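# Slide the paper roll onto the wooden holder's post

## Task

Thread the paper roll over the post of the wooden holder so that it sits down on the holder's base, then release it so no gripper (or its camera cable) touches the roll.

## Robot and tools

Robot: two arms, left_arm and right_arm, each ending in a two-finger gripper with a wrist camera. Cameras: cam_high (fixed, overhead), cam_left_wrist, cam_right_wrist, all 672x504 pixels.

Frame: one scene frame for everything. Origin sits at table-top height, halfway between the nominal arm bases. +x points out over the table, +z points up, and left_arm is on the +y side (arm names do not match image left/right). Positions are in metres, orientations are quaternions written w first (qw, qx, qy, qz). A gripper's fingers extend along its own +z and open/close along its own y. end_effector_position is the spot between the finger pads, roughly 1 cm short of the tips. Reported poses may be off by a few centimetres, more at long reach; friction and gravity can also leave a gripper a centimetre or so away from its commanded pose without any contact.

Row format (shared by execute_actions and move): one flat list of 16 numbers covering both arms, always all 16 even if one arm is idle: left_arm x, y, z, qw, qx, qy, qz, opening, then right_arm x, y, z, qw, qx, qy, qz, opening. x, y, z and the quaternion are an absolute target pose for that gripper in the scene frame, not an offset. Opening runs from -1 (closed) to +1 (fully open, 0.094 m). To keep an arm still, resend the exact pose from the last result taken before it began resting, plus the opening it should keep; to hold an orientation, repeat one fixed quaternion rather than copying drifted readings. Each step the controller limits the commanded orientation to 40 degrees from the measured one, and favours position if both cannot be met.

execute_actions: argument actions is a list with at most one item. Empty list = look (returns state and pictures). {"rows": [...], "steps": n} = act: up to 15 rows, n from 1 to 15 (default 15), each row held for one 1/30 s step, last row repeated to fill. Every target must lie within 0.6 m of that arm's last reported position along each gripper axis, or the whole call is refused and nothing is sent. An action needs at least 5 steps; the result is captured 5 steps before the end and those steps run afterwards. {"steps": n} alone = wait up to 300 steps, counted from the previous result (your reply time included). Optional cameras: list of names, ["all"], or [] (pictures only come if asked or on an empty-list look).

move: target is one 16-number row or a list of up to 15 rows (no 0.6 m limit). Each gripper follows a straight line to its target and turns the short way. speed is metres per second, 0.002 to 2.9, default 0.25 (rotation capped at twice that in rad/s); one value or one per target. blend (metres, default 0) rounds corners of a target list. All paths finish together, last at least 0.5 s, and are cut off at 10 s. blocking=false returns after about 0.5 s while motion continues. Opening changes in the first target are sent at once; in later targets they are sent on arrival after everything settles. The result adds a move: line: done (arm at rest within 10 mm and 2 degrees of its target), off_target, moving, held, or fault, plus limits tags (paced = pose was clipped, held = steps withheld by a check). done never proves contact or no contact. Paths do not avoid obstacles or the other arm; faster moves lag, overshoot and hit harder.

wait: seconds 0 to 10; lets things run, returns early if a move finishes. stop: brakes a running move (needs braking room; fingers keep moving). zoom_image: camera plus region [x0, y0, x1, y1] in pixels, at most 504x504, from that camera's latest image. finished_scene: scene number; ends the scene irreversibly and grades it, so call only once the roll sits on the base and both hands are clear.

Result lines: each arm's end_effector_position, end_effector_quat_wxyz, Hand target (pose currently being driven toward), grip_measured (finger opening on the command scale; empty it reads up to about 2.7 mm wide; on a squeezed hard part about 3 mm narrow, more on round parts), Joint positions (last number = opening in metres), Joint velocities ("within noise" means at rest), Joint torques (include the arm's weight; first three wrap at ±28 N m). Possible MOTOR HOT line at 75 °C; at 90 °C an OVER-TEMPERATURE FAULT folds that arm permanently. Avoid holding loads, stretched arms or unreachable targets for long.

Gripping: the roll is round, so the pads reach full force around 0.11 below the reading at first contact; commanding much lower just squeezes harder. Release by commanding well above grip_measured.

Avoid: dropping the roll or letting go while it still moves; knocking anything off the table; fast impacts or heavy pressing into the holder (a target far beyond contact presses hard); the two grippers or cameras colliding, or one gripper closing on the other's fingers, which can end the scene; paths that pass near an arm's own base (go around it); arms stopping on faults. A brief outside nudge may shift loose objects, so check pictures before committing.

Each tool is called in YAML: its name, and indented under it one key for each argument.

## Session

execute_actions:
  actions: []
  cameras: ["all"]

Scene clock: 0.00 s of 4400.00 s.
left_arm: end_effector_position=(+0.2734, +0.2698, +0.1704) grip_measured=+1.000 end_effector_quat_wxyz=(+0.613, -0.019, +0.788, +0.051) | right_arm: end_effector_position=(+0.3790, -0.1786, +0.0822) grip_measured=+1.000 end_effector_quat_wxyz=(+0.474, -0.118, +0.868, +0.090)
Joint positions: left_arm=[-0.266 0.121 0.209 -0.349 -0.344 -0.031 0.094] | right_arm=[0.363 1.627 0.664 0.398 0.046 0.081 0.094]
Joint velocities: within noise
Joint torques (N m): no reading
Motor temperatures (°C): left_arm=[23 24 21 24 22 21 23] | right_arm=[23 23 22 22 22 23 24]
Heat: left arm: 24 °C; right arm: 24 °C.
Hand target: left_arm +0.2725, +0.2703, +0.1734; +0.616, -0.020, +0.786, +0.051 | right_arm +0.3823, -0.1774, +0.0908; +0.483, -0.117, +0.863, +0.092
camera_calibration:
cam_left_wrist: T_world_to_cam=[[0.101817, -0.992512, 0.0674804, 0.224411], [-0.662345, -0.118246, -0.739809, 0.363948], [0.742248, 0.0306295, -0.669425, 0.00653824], [0, 0, 0, 1]] pos_world=[0.213357, 0.265566, 0.258486]
cam_right_wrist: T_world_to_cam=[[0.371663, -0.927238, 0.0457862, -0.31111], [-0.803107, -0.345865, -0.485178, 0.306245], [0.465711, 0.143551, -0.873216, 0.0248398], [0, 0, 0, 1]] pos_world=[0.350007, -0.186119, 0.184518]

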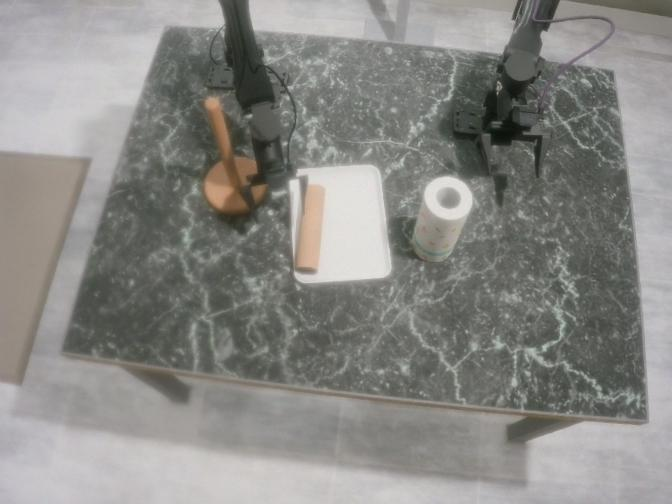

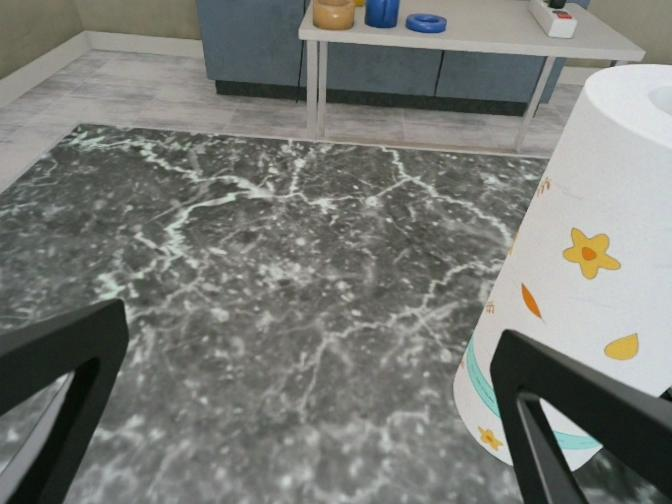

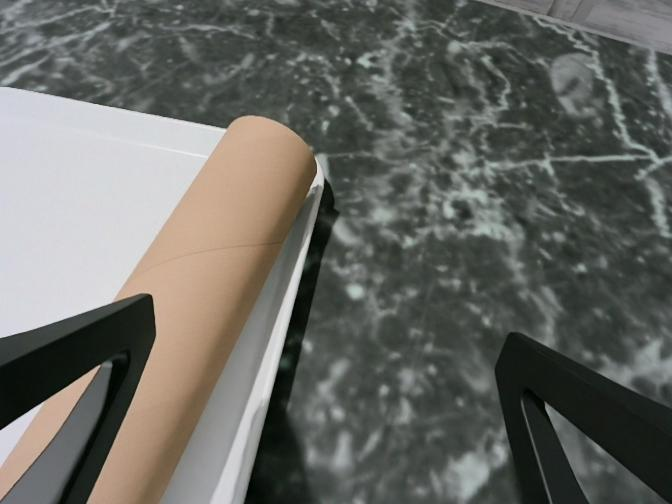

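zoom_image:
  camera: "cam_high"
  region: [180, 80, 320, 220]

zoom_image:
  camera: "cam_high"
  region: [380, 150, 510, 280]

Scaled by 3.600 from the camera's 672x504 image, which has a finer 960x720 frame.

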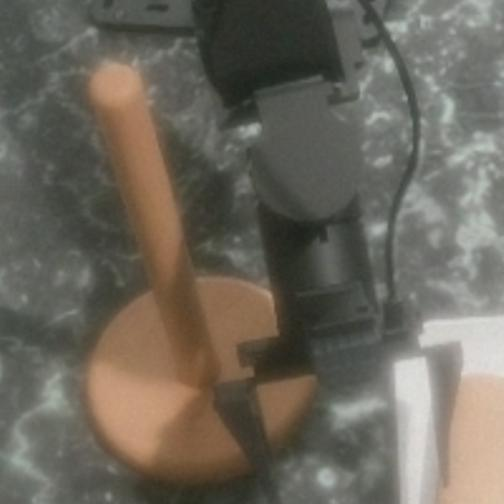

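Scaled by 3.877 from the camera's 672x504 image, which has a finer 960x720 frame.

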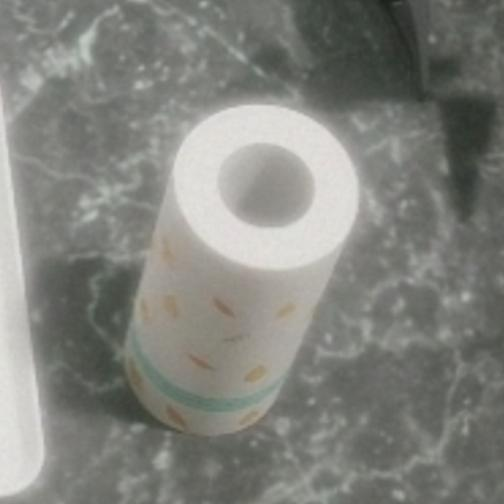

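move:
  target:
    - [0.2725, 0.2703, 0.1734, 0.616, -0.020, 0.786, 0.051, 1.0, 0.355, -0.15, 0.145, 0.5362, -0.22, 0.795, 0.178, 1.0]
    - [0.2725, 0.2703, 0.1734, 0.616, -0.020, 0.786, 0.051, 1.0, 0.2846, 0.0343, 0.168, 0.5715, -0.3254, 0.7057, 0.2635, 1.0]
  speed: [0.4, 0.5]
  blend: [0.03, 0.0]
  cameras: ["cam_high", "cam_right_wrist"]

Scene clock: 10.00 s of 4400.00 s.
left_arm: end_effector_position=(+0.2734, +0.2698, +0.1704) grip_measured=+1.000 end_effector_quat_wxyz=(+0.613, -0.019, +0.788, +0.051) | right_arm: end_effector_position=(+0.2764, +0.0284, +0.1579) grip_measured=+1.000 end_effector_quat_wxyz=(+0.557, -0.334, +0.713, +0.263)
Joint positions: left_arm=[-0.266 0.121 0.209 -0.349 -0.344 -0.031 0.094] | right_arm=[0.849 1.638 0.689 0.706 -0.016 -0.001 0.094]
Joint velocities: within noise
Joint torques (N m): left_arm=[0.01 1.46 7.86 2.11 -0.07 -0.04] | right_arm=[0.08 -6.34 9.59 2.09 0.16 0.02]
Motor temperatures (°C): left_arm=[23 24 22 28 22 21 23] | right_arm=[23 24 23 24 22 23 24]
Heat: left arm: 28 °C; right arm: 24 °C.
Hand target: left_arm +0.2726, +0.2703, +0.1734; +0.616, -0.020, +0.786, +0.051 | right_arm +0.2840, +0.0338, +0.1681; +0.571, -0.325, +0.706, +0.264
Off the commanded pose: left_arm 0.003 m, 0 deg | right_arm 0.014 m, 2 deg.
Kept back: nothing.
move: off_target (right_arm)
camera_calibration:
cam_right_wrist: T_world_to_cam=[[0.798037, -0.592648, 0.109116, -0.221732], [-0.339566, -0.591843, -0.731039, 0.249853], [0.497828, 0.546344, -0.673555, 0.057101], [0, 0, 0, 1]] pos_world=[0.233365, -0.0147325, 0.245307]
Images, in order (width x height): cam_high 672x504, cam_right_wrist 672x504.

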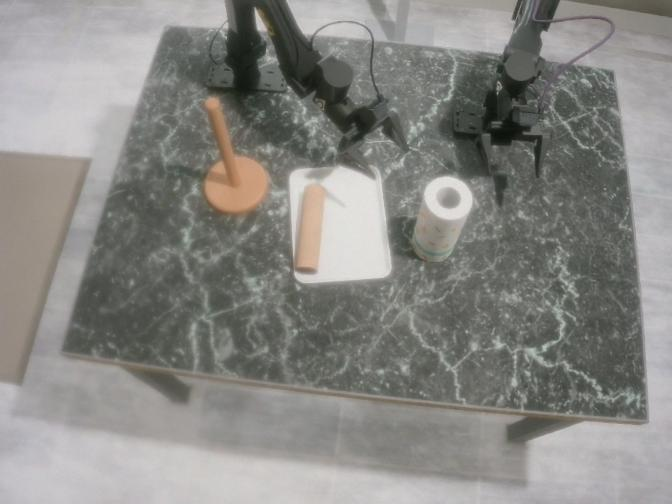

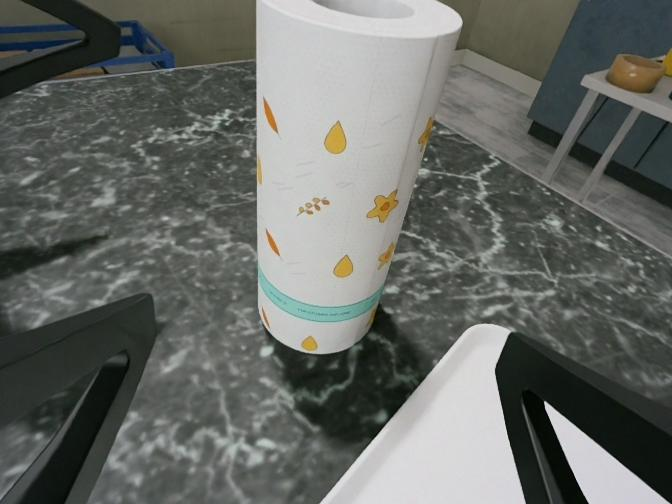

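move:
  target:
    - [0.2725, 0.2703, 0.1734, 0.616, -0.020, 0.786, 0.051, 1.0, 0.3600, 0.1334, 0.169, 0.5715, -0.3254, 0.7057, 0.2635, 1.0]
    - [0.2725, 0.2703, 0.1734, 0.616, -0.020, 0.786, 0.051, 1.0, 0.3600, 0.1334, 0.169, 0.5715, -0.3254, 0.7057, 0.2635, 0.62]
  speed: [0.18, 0.1]
  cameras: ["cam_high", "cam_right_wrist"]

Scene clock: 14.07 s of 4400.00 s.
left_arm: end_effector_position=(+0.2734, +0.2698, +0.1704) grip_measured=+1.000 end_effector_quat_wxyz=(+0.613, -0.019, +0.788, +0.051) | right_arm: end_effector_position=(+0.3570, +0.1255, +0.1704) grip_measured=+0.627 end_effector_quat_wxyz=(+0.571, -0.327, +0.705, +0.264)
Joint positions: left_arm=[-0.266 0.121 0.209 -0.349 -0.344 -0.031 0.094] | right_arm=[0.858 2.037 1.246 0.581 0.004 -0.001 0.076]
Joint velocities: within noise
Joint torques (N m): left_arm=[0.06 1.51 7.87 2.11 -0.07 -0.01] | right_arm=[0.57 -10.1 10.39 1.79 0.12 0.07]
Motor temperatures (°C): left_arm=[23 24 22 29 22 21 23] | right_arm=[23 24 23 25 22 23 24]
Heat: left arm: 29 °C; right arm: 25 °C.
Hand target: left_arm +0.2726, +0.2703, +0.1734; +0.616, -0.020, +0.786, +0.051 | right_arm +0.3596, +0.1331, +0.1689; +0.571, -0.325, +0.706, +0.264
Off the commanded pose: left_arm 0.003 m, 0 deg | right_arm 0.009 m, 0 deg.
Kept back: nothing.
move: done
camera_calibration:
cam_right_wrist: T_world_to_cam=[[0.789104, -0.603308, 0.115476, -0.2265], [-0.32709, -0.571823, -0.75235, 0.340517], [0.519931, 0.555911, -0.648564, -0.0410022], [0, 0, 0, 1]] pos_world=[0.31143, 0.0808592, 0.25575]
Images, in order (width x height): cam_high 672x504, cam_right_wrist 672x504.

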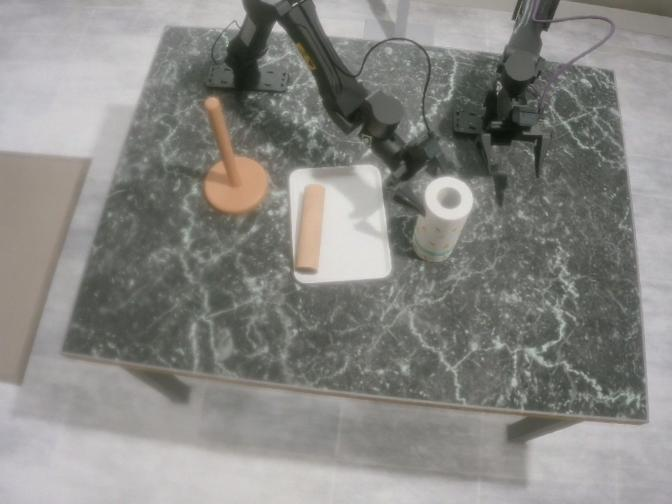

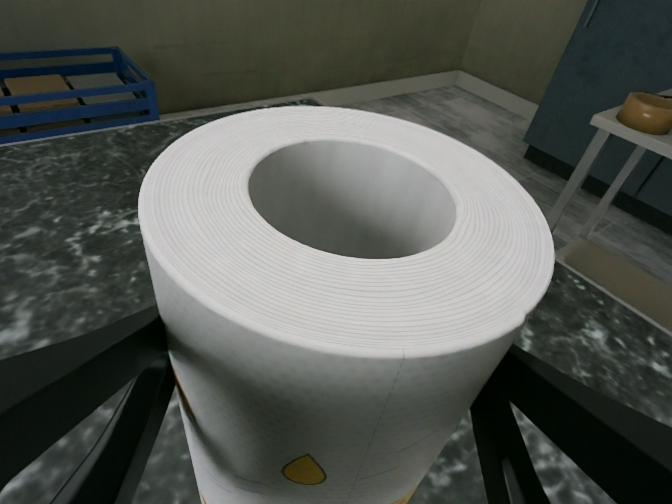

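move:
  target:
    - [0.2725, 0.2703, 0.1734, 0.616, -0.020, 0.786, 0.051, 1.0, 0.3600, 0.1334, 0.169, 0.5715, -0.3254, 0.7057, 0.2635, 1.0]
    - [0.2725, 0.2703, 0.1734, 0.616, -0.020, 0.786, 0.051, 1.0, 0.3738, 0.1500, 0.168, 0.5715, -0.3254, 0.7057, 0.2635, 1.0]
    - [0.2725, 0.2703, 0.1734, 0.616, -0.020, 0.786, 0.051, 1.0, 0.3738, 0.1500, 0.168, 0.5715, -0.3254, 0.7057, 0.2635, 0.6]
  speed: [0.1, 0.1, 0.1]
  cameras: ["cam_right_wrist"]

Scene clock: 17.57 s of 4400.00 s.
left_arm: end_effector_position=(+0.2734, +0.2698, +0.1704) grip_measured=+1.000 end_effector_quat_wxyz=(+0.613, -0.019, +0.788, +0.051) | right_arm: end_effector_position=(+0.3710, +0.1422, +0.1710) grip_measured=+0.677 end_effector_quat_wxyz=(+0.572, -0.327, +0.704, +0.264)
Joint positions: left_arm=[-0.266 0.121 0.209 -0.349 -0.344 -0.031 0.094] | right_arm=[0.858 2.108 1.358 0.542 0.004 -0.001 0.079]
Joint velocities: within noise
Joint torques (N m): left_arm=[0.01 1.51 7.79 2.11 -0.07 -0.02] | right_arm=[0.58 -10.76 10.67 1.77 0.12 0.08]
Motor temperatures (°C): left_arm=[23 24 22 29 22 21 23] | right_arm=[23 25 24 25 22 23 24]
Heat: left arm: 29 °C; right arm: 25 °C.
Hand target: left_arm +0.2726, +0.2703, +0.1734; +0.616, -0.020, +0.786, +0.051 | right_arm +0.3734, +0.1496, +0.1680; +0.572, -0.325, +0.706, +0.264
Off the commanded pose: left_arm 0.003 m, 0 deg | right_arm 0.009 m, 0 deg.
Kept back: nothing.
move: done
camera_calibration:
cam_right_wrist: T_world_to_cam=[[0.78898, -0.603461, 0.115525, -0.227439], [-0.325985, -0.570511, -0.753825, 0.354653], [0.520812, 0.557093, -0.64684, -0.0579354], [0, 0, 0, 1]] pos_world=[0.325229, 0.0973582, 0.256146]
Images, in order (width x height): cam_right_wrist 672x504.

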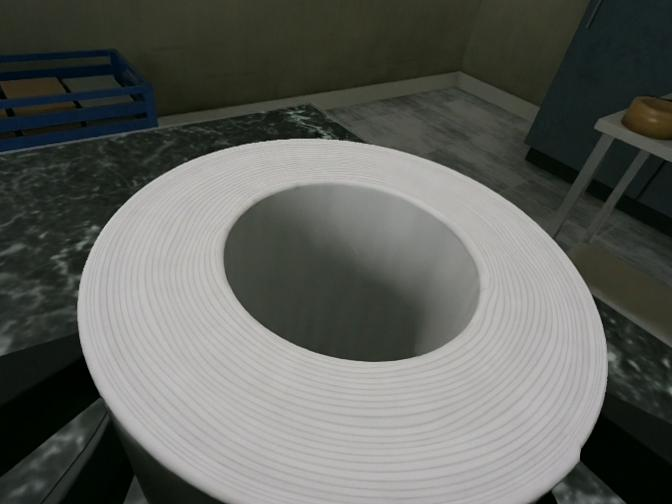

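move:
  target:
    - [0.2725, 0.2703, 0.1734, 0.616, -0.020, 0.786, 0.051, 1.0, 0.370, 0.138, 0.30, 0.5715, -0.3254, 0.7057, 0.2635, 0.58]
    - [0.2725, 0.2703, 0.1734, 0.616, -0.020, 0.786, 0.051, 1.0, 0.335, -0.06, 0.51, 0.6066, -0.2320, 0.7359, 0.1913, 0.58]
    - [0.2725, 0.2703, 0.1734, 0.616, -0.020, 0.786, 0.051, 1.0, 0.2947, -0.2887, 0.512, 0.6384, -0.0436, 0.7676, 0.0363, 0.58]
  speed: [0.35, 0.45, 0.45]
  blend: [0.05, 0.06, 0.0]
  cameras: ["cam_high"]

zoom_image:
  camera: "cam_high"
  region: [140, 0, 320, 220]

Scene clock: 21.30 s of 4400.00 s.
left_arm: end_effector_position=(+0.2734, +0.2698, +0.1704) grip_measured=+1.000 end_effector_quat_wxyz=(+0.613, -0.019, +0.788, +0.051) | right_arm: end_effector_position=(+0.2944, -0.2889, +0.5111) grip_measured=+0.679 end_effector_quat_wxyz=(+0.635, -0.040, +0.770, +0.034)
Joint positions: left_arm=[-0.266 0.121 0.209 -0.349 -0.344 -0.031 0.094] | right_arm=[0.142 1.184 1.83 -0.837 0.049 0.012 0.079]
Joint velocities: within noise
Joint torques (N m): left_arm=[0.02 1.52 7.88 2.09 -0.07 -0.01] | right_arm=[-0.62 -2.52 4.74 2.01 -0.15 -0.04]
Motor temperatures (°C): left_arm=[23 24 22 30 22 21 23] | right_arm=[23 25 24 26 22 23 24]
Heat: left arm: 30 °C; right arm: 26 °C.
Hand target: left_arm +0.2726, +0.2703, +0.1734; +0.616, -0.020, +0.786, +0.051 | right_arm +0.2947, -0.2887, +0.5120; +0.638, -0.044, +0.768, +0.036
Off the commanded pose: left_arm 0.003 m, 0 deg | right_arm 0.001 m, 1 deg.
Kept back: nothing.
move: done
Images, in order (width x height): cam_high 672x504.

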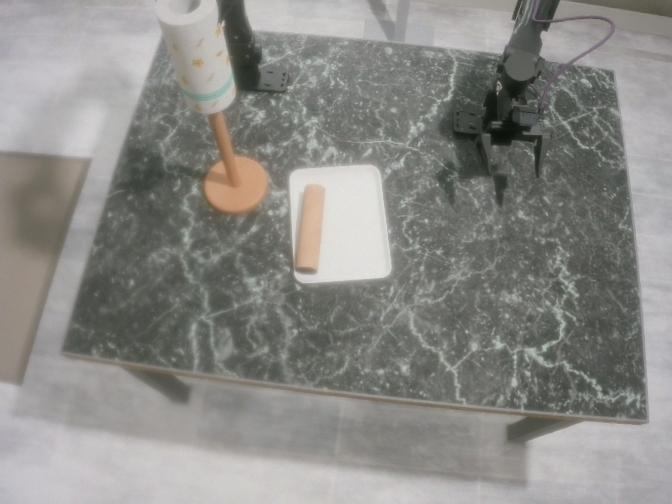

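Scaled by 2.291 from the camera's 672x504 image, which has a finer 960x720 frame.

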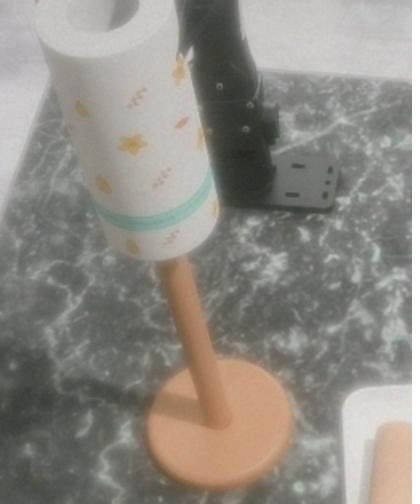

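move:
  target: [0.2725, 0.2703, 0.1734, 0.616, -0.020, 0.786, 0.051, 1.0, 0.287, -0.2887, 0.488, 0.6324, -0.0439, 0.7726, 0.0359, 0.58]
  speed: 0.15
  cameras: ["cam_high"]

zoom_image:
  camera: "cam_high"
  region: [150, 0, 270, 120]

Scene clock: 24.87 s of 4400.00 s.
left_arm: end_effector_position=(+0.2734, +0.2698, +0.1704) grip_measured=+1.000 end_effector_quat_wxyz=(+0.613, -0.019, +0.788, +0.051) | right_arm: end_effector_position=(+0.2907, -0.2890, +0.4766) grip_measured=+0.679 end_effector_quat_wxyz=(+0.613, -0.043, +0.788, +0.033)
Joint positions: left_arm=[-0.266 0.121 0.209 -0.349 -0.344 -0.031 0.094] | right_arm=[0.142 1.118 1.682 -0.813 0.046 0.011 0.079]
Joint velocities: within noise
Joint torques (N m): left_arm=[-0.02 1.5 7.8 2.09 -0.08 -0.02] | right_arm=[-0.02 -3.75 5.03 2.28 -0.07 0]
Motor temperatures (°C): left_arm=[23 24 22 30 22 21 23] | right_arm=[23 25 24 26 22 23 25]
Heat: left arm: 30 °C; right arm: 26 °C.
Hand target: left_arm +0.2726, +0.2703, +0.1734; +0.616, -0.020, +0.786, +0.051 | right_arm +0.2867, -0.2888, +0.4880; +0.632, -0.044, +0.773, +0.036
Off the commanded pose: left_arm 0.003 m, 0 deg | right_arm 0.012 m, 3 deg.
Kept back: nothing.
move: off_target (right_arm)
Images, in order (width x height): cam_high 672x504.

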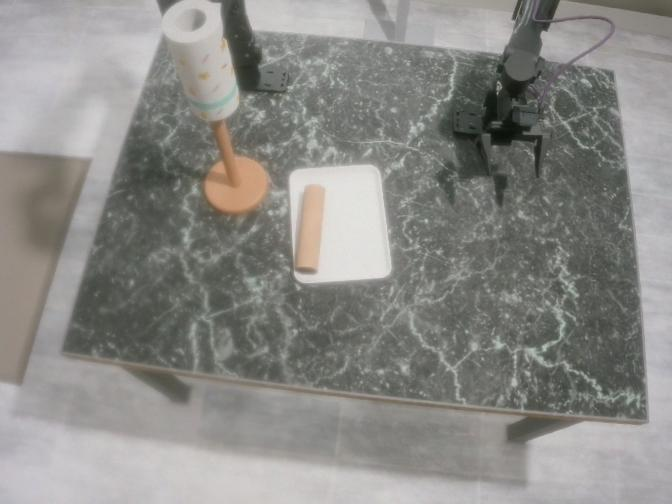

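Scaled by 4.200 from the camera's 672x504 image, which has a finer 960x720 frame.

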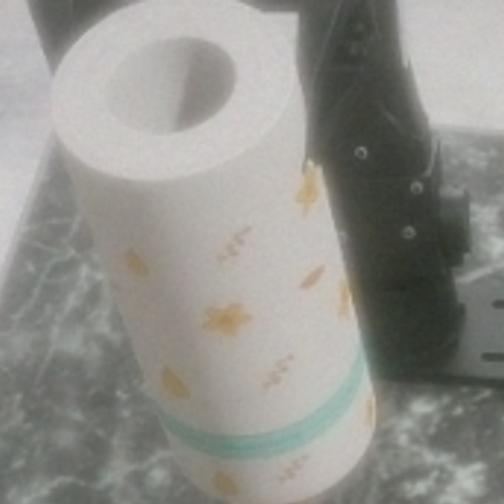

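zoom_image:
  camera: "cam_high"
  region: [175, 70, 275, 220]

Scaled by 3.360 from the camera's 672x504 image, which has a finer 960x720 frame.

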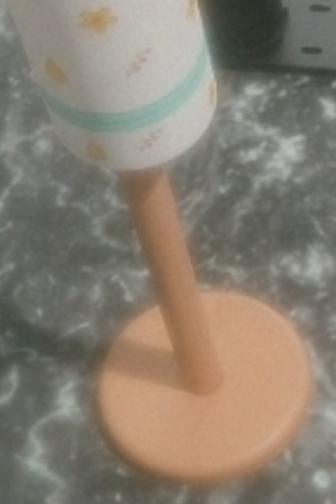

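move:
  target:
    - [0.2725, 0.2703, 0.1734, 0.616, -0.020, 0.786, 0.051, 1.0, 0.283, -0.2922, 0.490, 0.6484, -0.0431, 0.7592, 0.0368, 0.58]
    - [0.2725, 0.2703, 0.1734, 0.616, -0.020, 0.786, 0.051, 1.0, 0.283, -0.2922, 0.470, 0.6484, -0.0431, 0.7592, 0.0368, 0.58]
  speed: [0.12, 0.08]
  cameras: ["cam_high"]

zoom_image:
  camera: "cam_high"
  region: [150, 0, 280, 160]

Scene clock: 28.00 s of 4400.00 s.
left_arm: end_effector_position=(+0.2734, +0.2698, +0.1704) grip_measured=+1.000 end_effector_quat_wxyz=(+0.613, -0.019, +0.788, +0.051) | right_arm: end_effector_position=(+0.2874, -0.2913, +0.4571) grip_measured=+0.679 end_effector_quat_wxyz=(+0.627, -0.042, +0.777, +0.034)
Joint positions: left_arm=[-0.266 0.121 0.209 -0.349 -0.344 -0.031 0.094] | right_arm=[0.131 1.026 1.5 -0.686 0.036 0.007 0.079]
Joint velocities: within noise
Joint torques (N m): left_arm=[0.03 1.48 7.84 2.11 -0.08 -0.02] | right_arm=[-0.64 -3.66 5.45 2.32 -0.18 -0.04]
Motor temperatures (°C): left_arm=[23 24 23 31 22 21 23] | right_arm=[23 25 24 27 22 23 25]
Heat: left arm: 31 °C; right arm: 27 °C.
Hand target: left_arm +0.2726, +0.2703, +0.1734; +0.616, -0.020, +0.786, +0.051 | right_arm +0.2826, -0.2922, +0.4699; +0.648, -0.043, +0.760, +0.036
Off the commanded pose: left_arm 0.003 m, 0 deg | right_arm 0.014 m, 3 deg.
Kept back: nothing.
move: off_target (right_arm)
Images, in order (width x height): cam_high 672x504.

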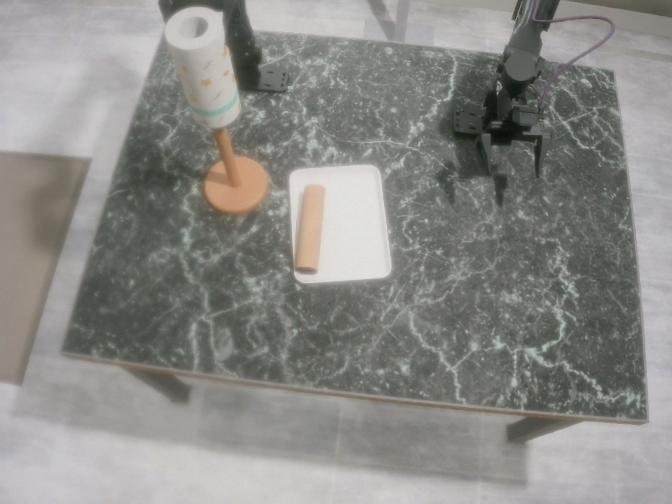

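Scaled by 3.150 from the camera's 672x504 image, which has a finer 960x720 frame.

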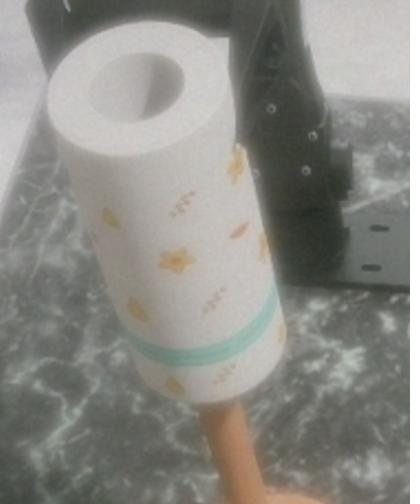

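move:
  target:
    - [0.2725, 0.2703, 0.1734, 0.616, -0.020, 0.786, 0.051, 1.0, 0.283, -0.2962, 0.36, 0.6451, -0.0433, 0.7620, 0.0366, 0.58]
    - [0.2725, 0.2703, 0.1734, 0.616, -0.020, 0.786, 0.051, 1.0, 0.287, -0.2962, 0.236, 0.6384, -0.0436, 0.7676, 0.0363, 0.58]
  speed: [0.15, 0.18]
  blend: [0.02, 0.0]
  cameras: ["cam_high"]

zoom_image:
  camera: "cam_high"
  region: [165, 50, 315, 230]

Scene clock: 31.83 s of 4400.00 s.
left_arm: end_effector_position=(+0.2734, +0.2698, +0.1704) grip_measured=+1.000 end_effector_quat_wxyz=(+0.613, -0.019, +0.788, +0.051) | right_arm: end_effector_position=(+0.2868, -0.2958, +0.2268) grip_measured=+0.679 end_effector_quat_wxyz=(+0.621, -0.042, +0.782, +0.034)
Joint positions: left_arm=[-0.266 0.121 0.209 -0.349 -0.344 -0.031 0.094] | right_arm=[0.099 0.72 0.442 0.049 0.004 0.001 0.079]
Joint velocities: within noise
Joint torques (N m): left_arm=[0.02 1.51 7.87 2.1 -0.08 -0.02] | right_arm=[-0.72 -2.07 7.02 2.3 -0.17 -0.02]
Motor temperatures (°C): left_arm=[23 24 23 31 22 21 23] | right_arm=[23 24 24 28 22 23 25]
Heat: left arm: 31 °C; right arm: 28 °C.
Hand target: left_arm +0.2726, +0.2703, +0.1734; +0.616, -0.020, +0.786, +0.051 | right_arm +0.2868, -0.2962, +0.2361; +0.638, -0.044, +0.768, +0.036
Off the commanded pose: left_arm 0.003 m, 0 deg | right_arm 0.009 m, 3 deg.
Kept back: nothing.
move: off_target (right_arm)
Images, in order (width x height): cam_high 672x504.

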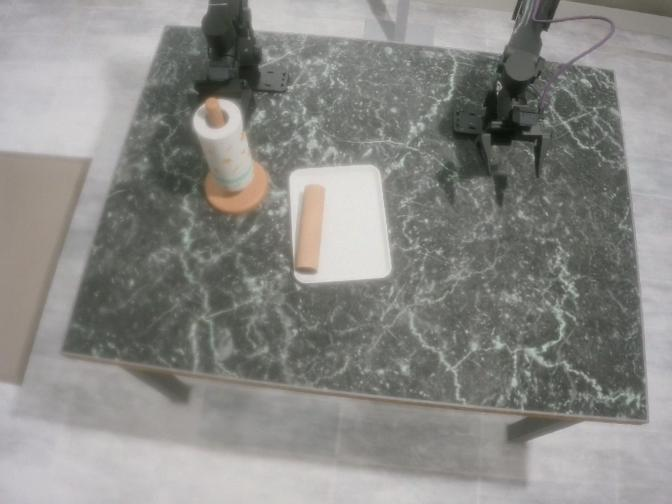

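Scaled by 2.800 from the camera's 672x504 image, which has a finer 960x720 frame.

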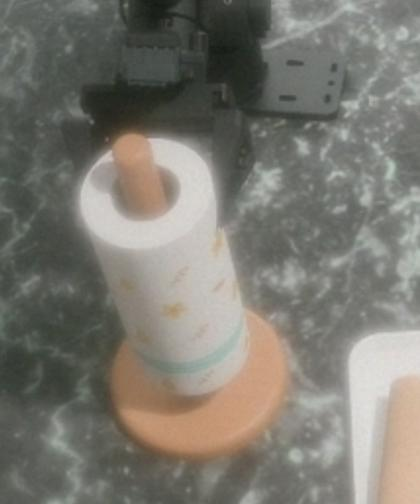

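move:
  target:
    - [0.2725, 0.2703, 0.1734, 0.616, -0.020, 0.786, 0.051, 1.0, 0.288, -0.2985, 0.218, 0.6521, -0.0429, 0.7561, 0.0370, 0.58]
    - [0.2725, 0.2703, 0.1734, 0.616, -0.020, 0.786, 0.051, 1.0, 0.288, -0.2985, 0.186, 0.6521, -0.0429, 0.7561, 0.0370, 0.58]
  speed: [0.1, 0.1]
  blend: [0.005, 0.0]
  cameras: ["cam_high"]

zoom_image:
  camera: "cam_high"
  region: [165, 70, 315, 230]

Scene clock: 34.20 s of 4400.00 s.
left_arm: end_effector_position=(+0.2734, +0.2698, +0.1704) grip_measured=+1.000 end_effector_quat_wxyz=(+0.613, -0.019, +0.788, +0.051) | right_arm: end_effector_position=(+0.2879, -0.2980, +0.1853) grip_measured=+0.680 end_effector_quat_wxyz=(+0.645, -0.041, +0.762, +0.035)
Joint positions: left_arm=[-0.266 0.121 0.209 -0.349 -0.344 -0.031 0.094] | right_arm=[0.083 0.773 0.224 0.383 -0.012 -0.001 0.079]
Joint velocities: within noise
Joint torques (N m): left_arm=[-0.01 1.46 7.88 2.11 -0.05 -0.03] | right_arm=[-0.77 -0.58 6.34 2.25 -0.18 -0.01]
Motor temperatures (°C): left_arm=[23 24 23 31 22 21 23] | right_arm=[23 24 24 28 22 23 25]
Heat: left arm: 31 °C; right arm: 28 °C.
Hand target: left_arm +0.2726, +0.2703, +0.1734; +0.616, -0.020, +0.786, +0.051 | right_arm +0.2879, -0.2984, +0.1860; +0.652, -0.043, +0.756, +0.037
Off the commanded pose: left_arm 0.003 m, 0 deg | right_arm 0.001 m, 1 deg.
Kept back: nothing.
move: done
Images, in order (width x height): cam_high 672x504.

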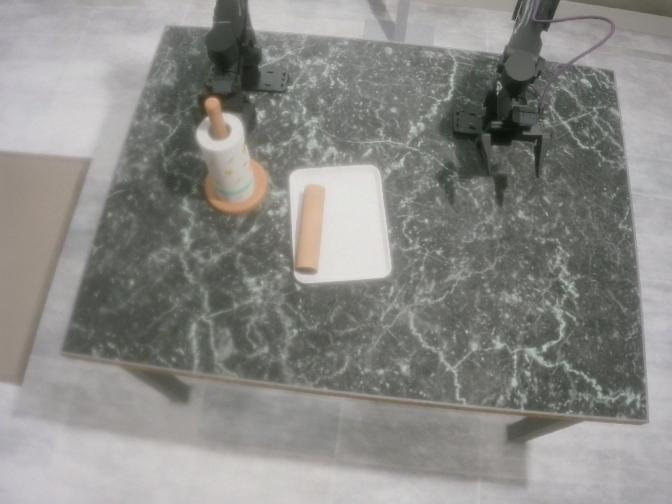

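Scaled by 3.150 from the camera's 672x504 image, which has a finer 960x720 frame.

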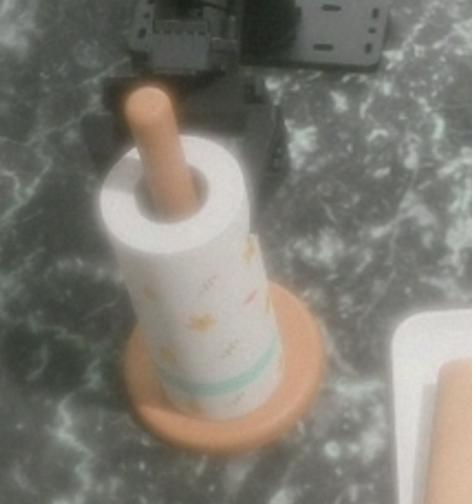

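move:
  target:
    - [0.2725, 0.2703, 0.1734, 0.616, -0.020, 0.786, 0.051, 1.0, 0.288, -0.2985, 0.171, 0.6521, -0.0429, 0.7561, 0.0370, 0.58]
    - [0.2725, 0.2703, 0.1734, 0.616, -0.020, 0.786, 0.051, 1.0, 0.288, -0.2985, 0.178, 0.6521, -0.0429, 0.7561, 0.0370, 1.0]
    - [0.2725, 0.2703, 0.1734, 0.616, -0.020, 0.786, 0.051, 1.0, 0.236, -0.3035, 0.195, 0.6521, -0.0429, 0.7561, 0.0370, 1.0]
  speed: [0.08, 0.1, 0.15]
  cameras: ["cam_high", "cam_right_wrist"]

zoom_image:
  camera: "cam_high"
  region: [165, 70, 315, 230]

Scene clock: 37.30 s of 4400.00 s.
left_arm: end_effector_position=(+0.2734, +0.2698, +0.1704) grip_measured=+1.000 end_effector_quat_wxyz=(+0.613, -0.019, +0.788, +0.051) | right_arm: end_effector_position=(+0.2375, -0.3035, +0.1837) grip_measured=+0.998 end_effector_quat_wxyz=(+0.642, -0.040, +0.765, +0.035)
Joint positions: left_arm=[-0.266 0.121 0.209 -0.349 -0.344 -0.031 0.094] | right_arm=[0.076 0.325 0.179 -0.028 -0.019 -0.001 0.094]
Joint velocities: within noise
Joint torques (N m): left_arm=[0.08 1.47 7.79 2.11 -0.07 -0.02] | right_arm=[-0.65 0.06 9.52 1.78 -0.15 -0.02]
Motor temperatures (°C): left_arm=[23 24 23 31 22 21 23] | right_arm=[23 24 24 28 22 23 25]
Heat: left arm: 31 °C; right arm: 28 °C.
Hand target: left_arm +0.2726, +0.2703, +0.1734; +0.616, -0.020, +0.786, +0.051 | right_arm +0.2362, -0.3034, +0.1949; +0.652, -0.043, +0.756, +0.037
Off the commanded pose: left_arm 0.003 m, 0 deg | right_arm 0.011 m, 2 deg.
Kept back: nothing.
move: off_target (right_arm)
camera_calibration:
cam_right_wrist: T_world_to_cam=[[0.151657, -0.981843, 0.11395, -0.355785], [-0.603516, -0.18328, -0.776, 0.254012], [0.782795, 0.0489157, -0.620354, 0.0467855], [0, 0, 0, 1]] pos_world=[0.170634, -0.305058, 0.266678]
Images, in order (width x height): cam_high 672x504, cam_right_wrist 672x504.

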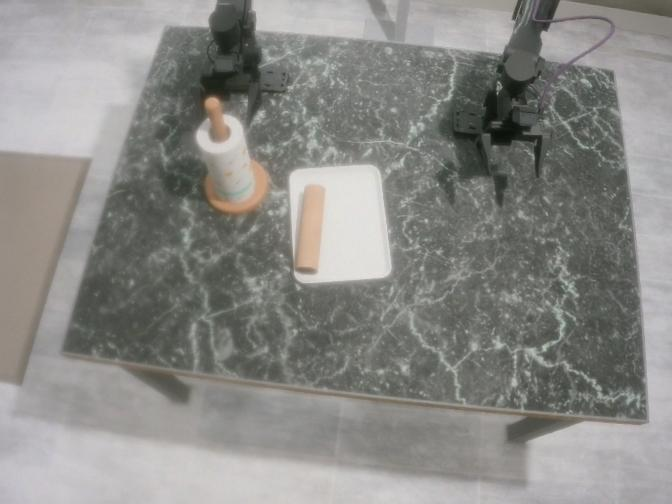

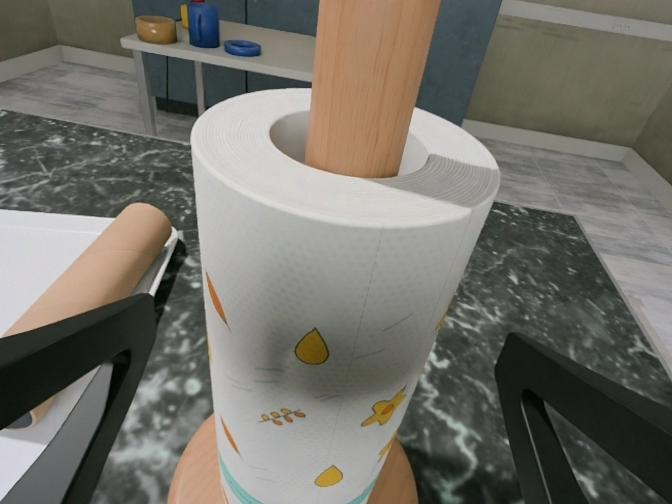

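Scaled by 3.150 from the camera's 672x504 image, which has a finer 960x720 frame.

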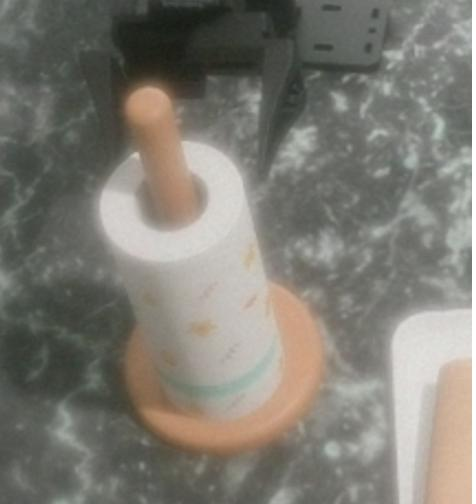

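finished_scene:
  scene: 2

The scene is finished: the task was done.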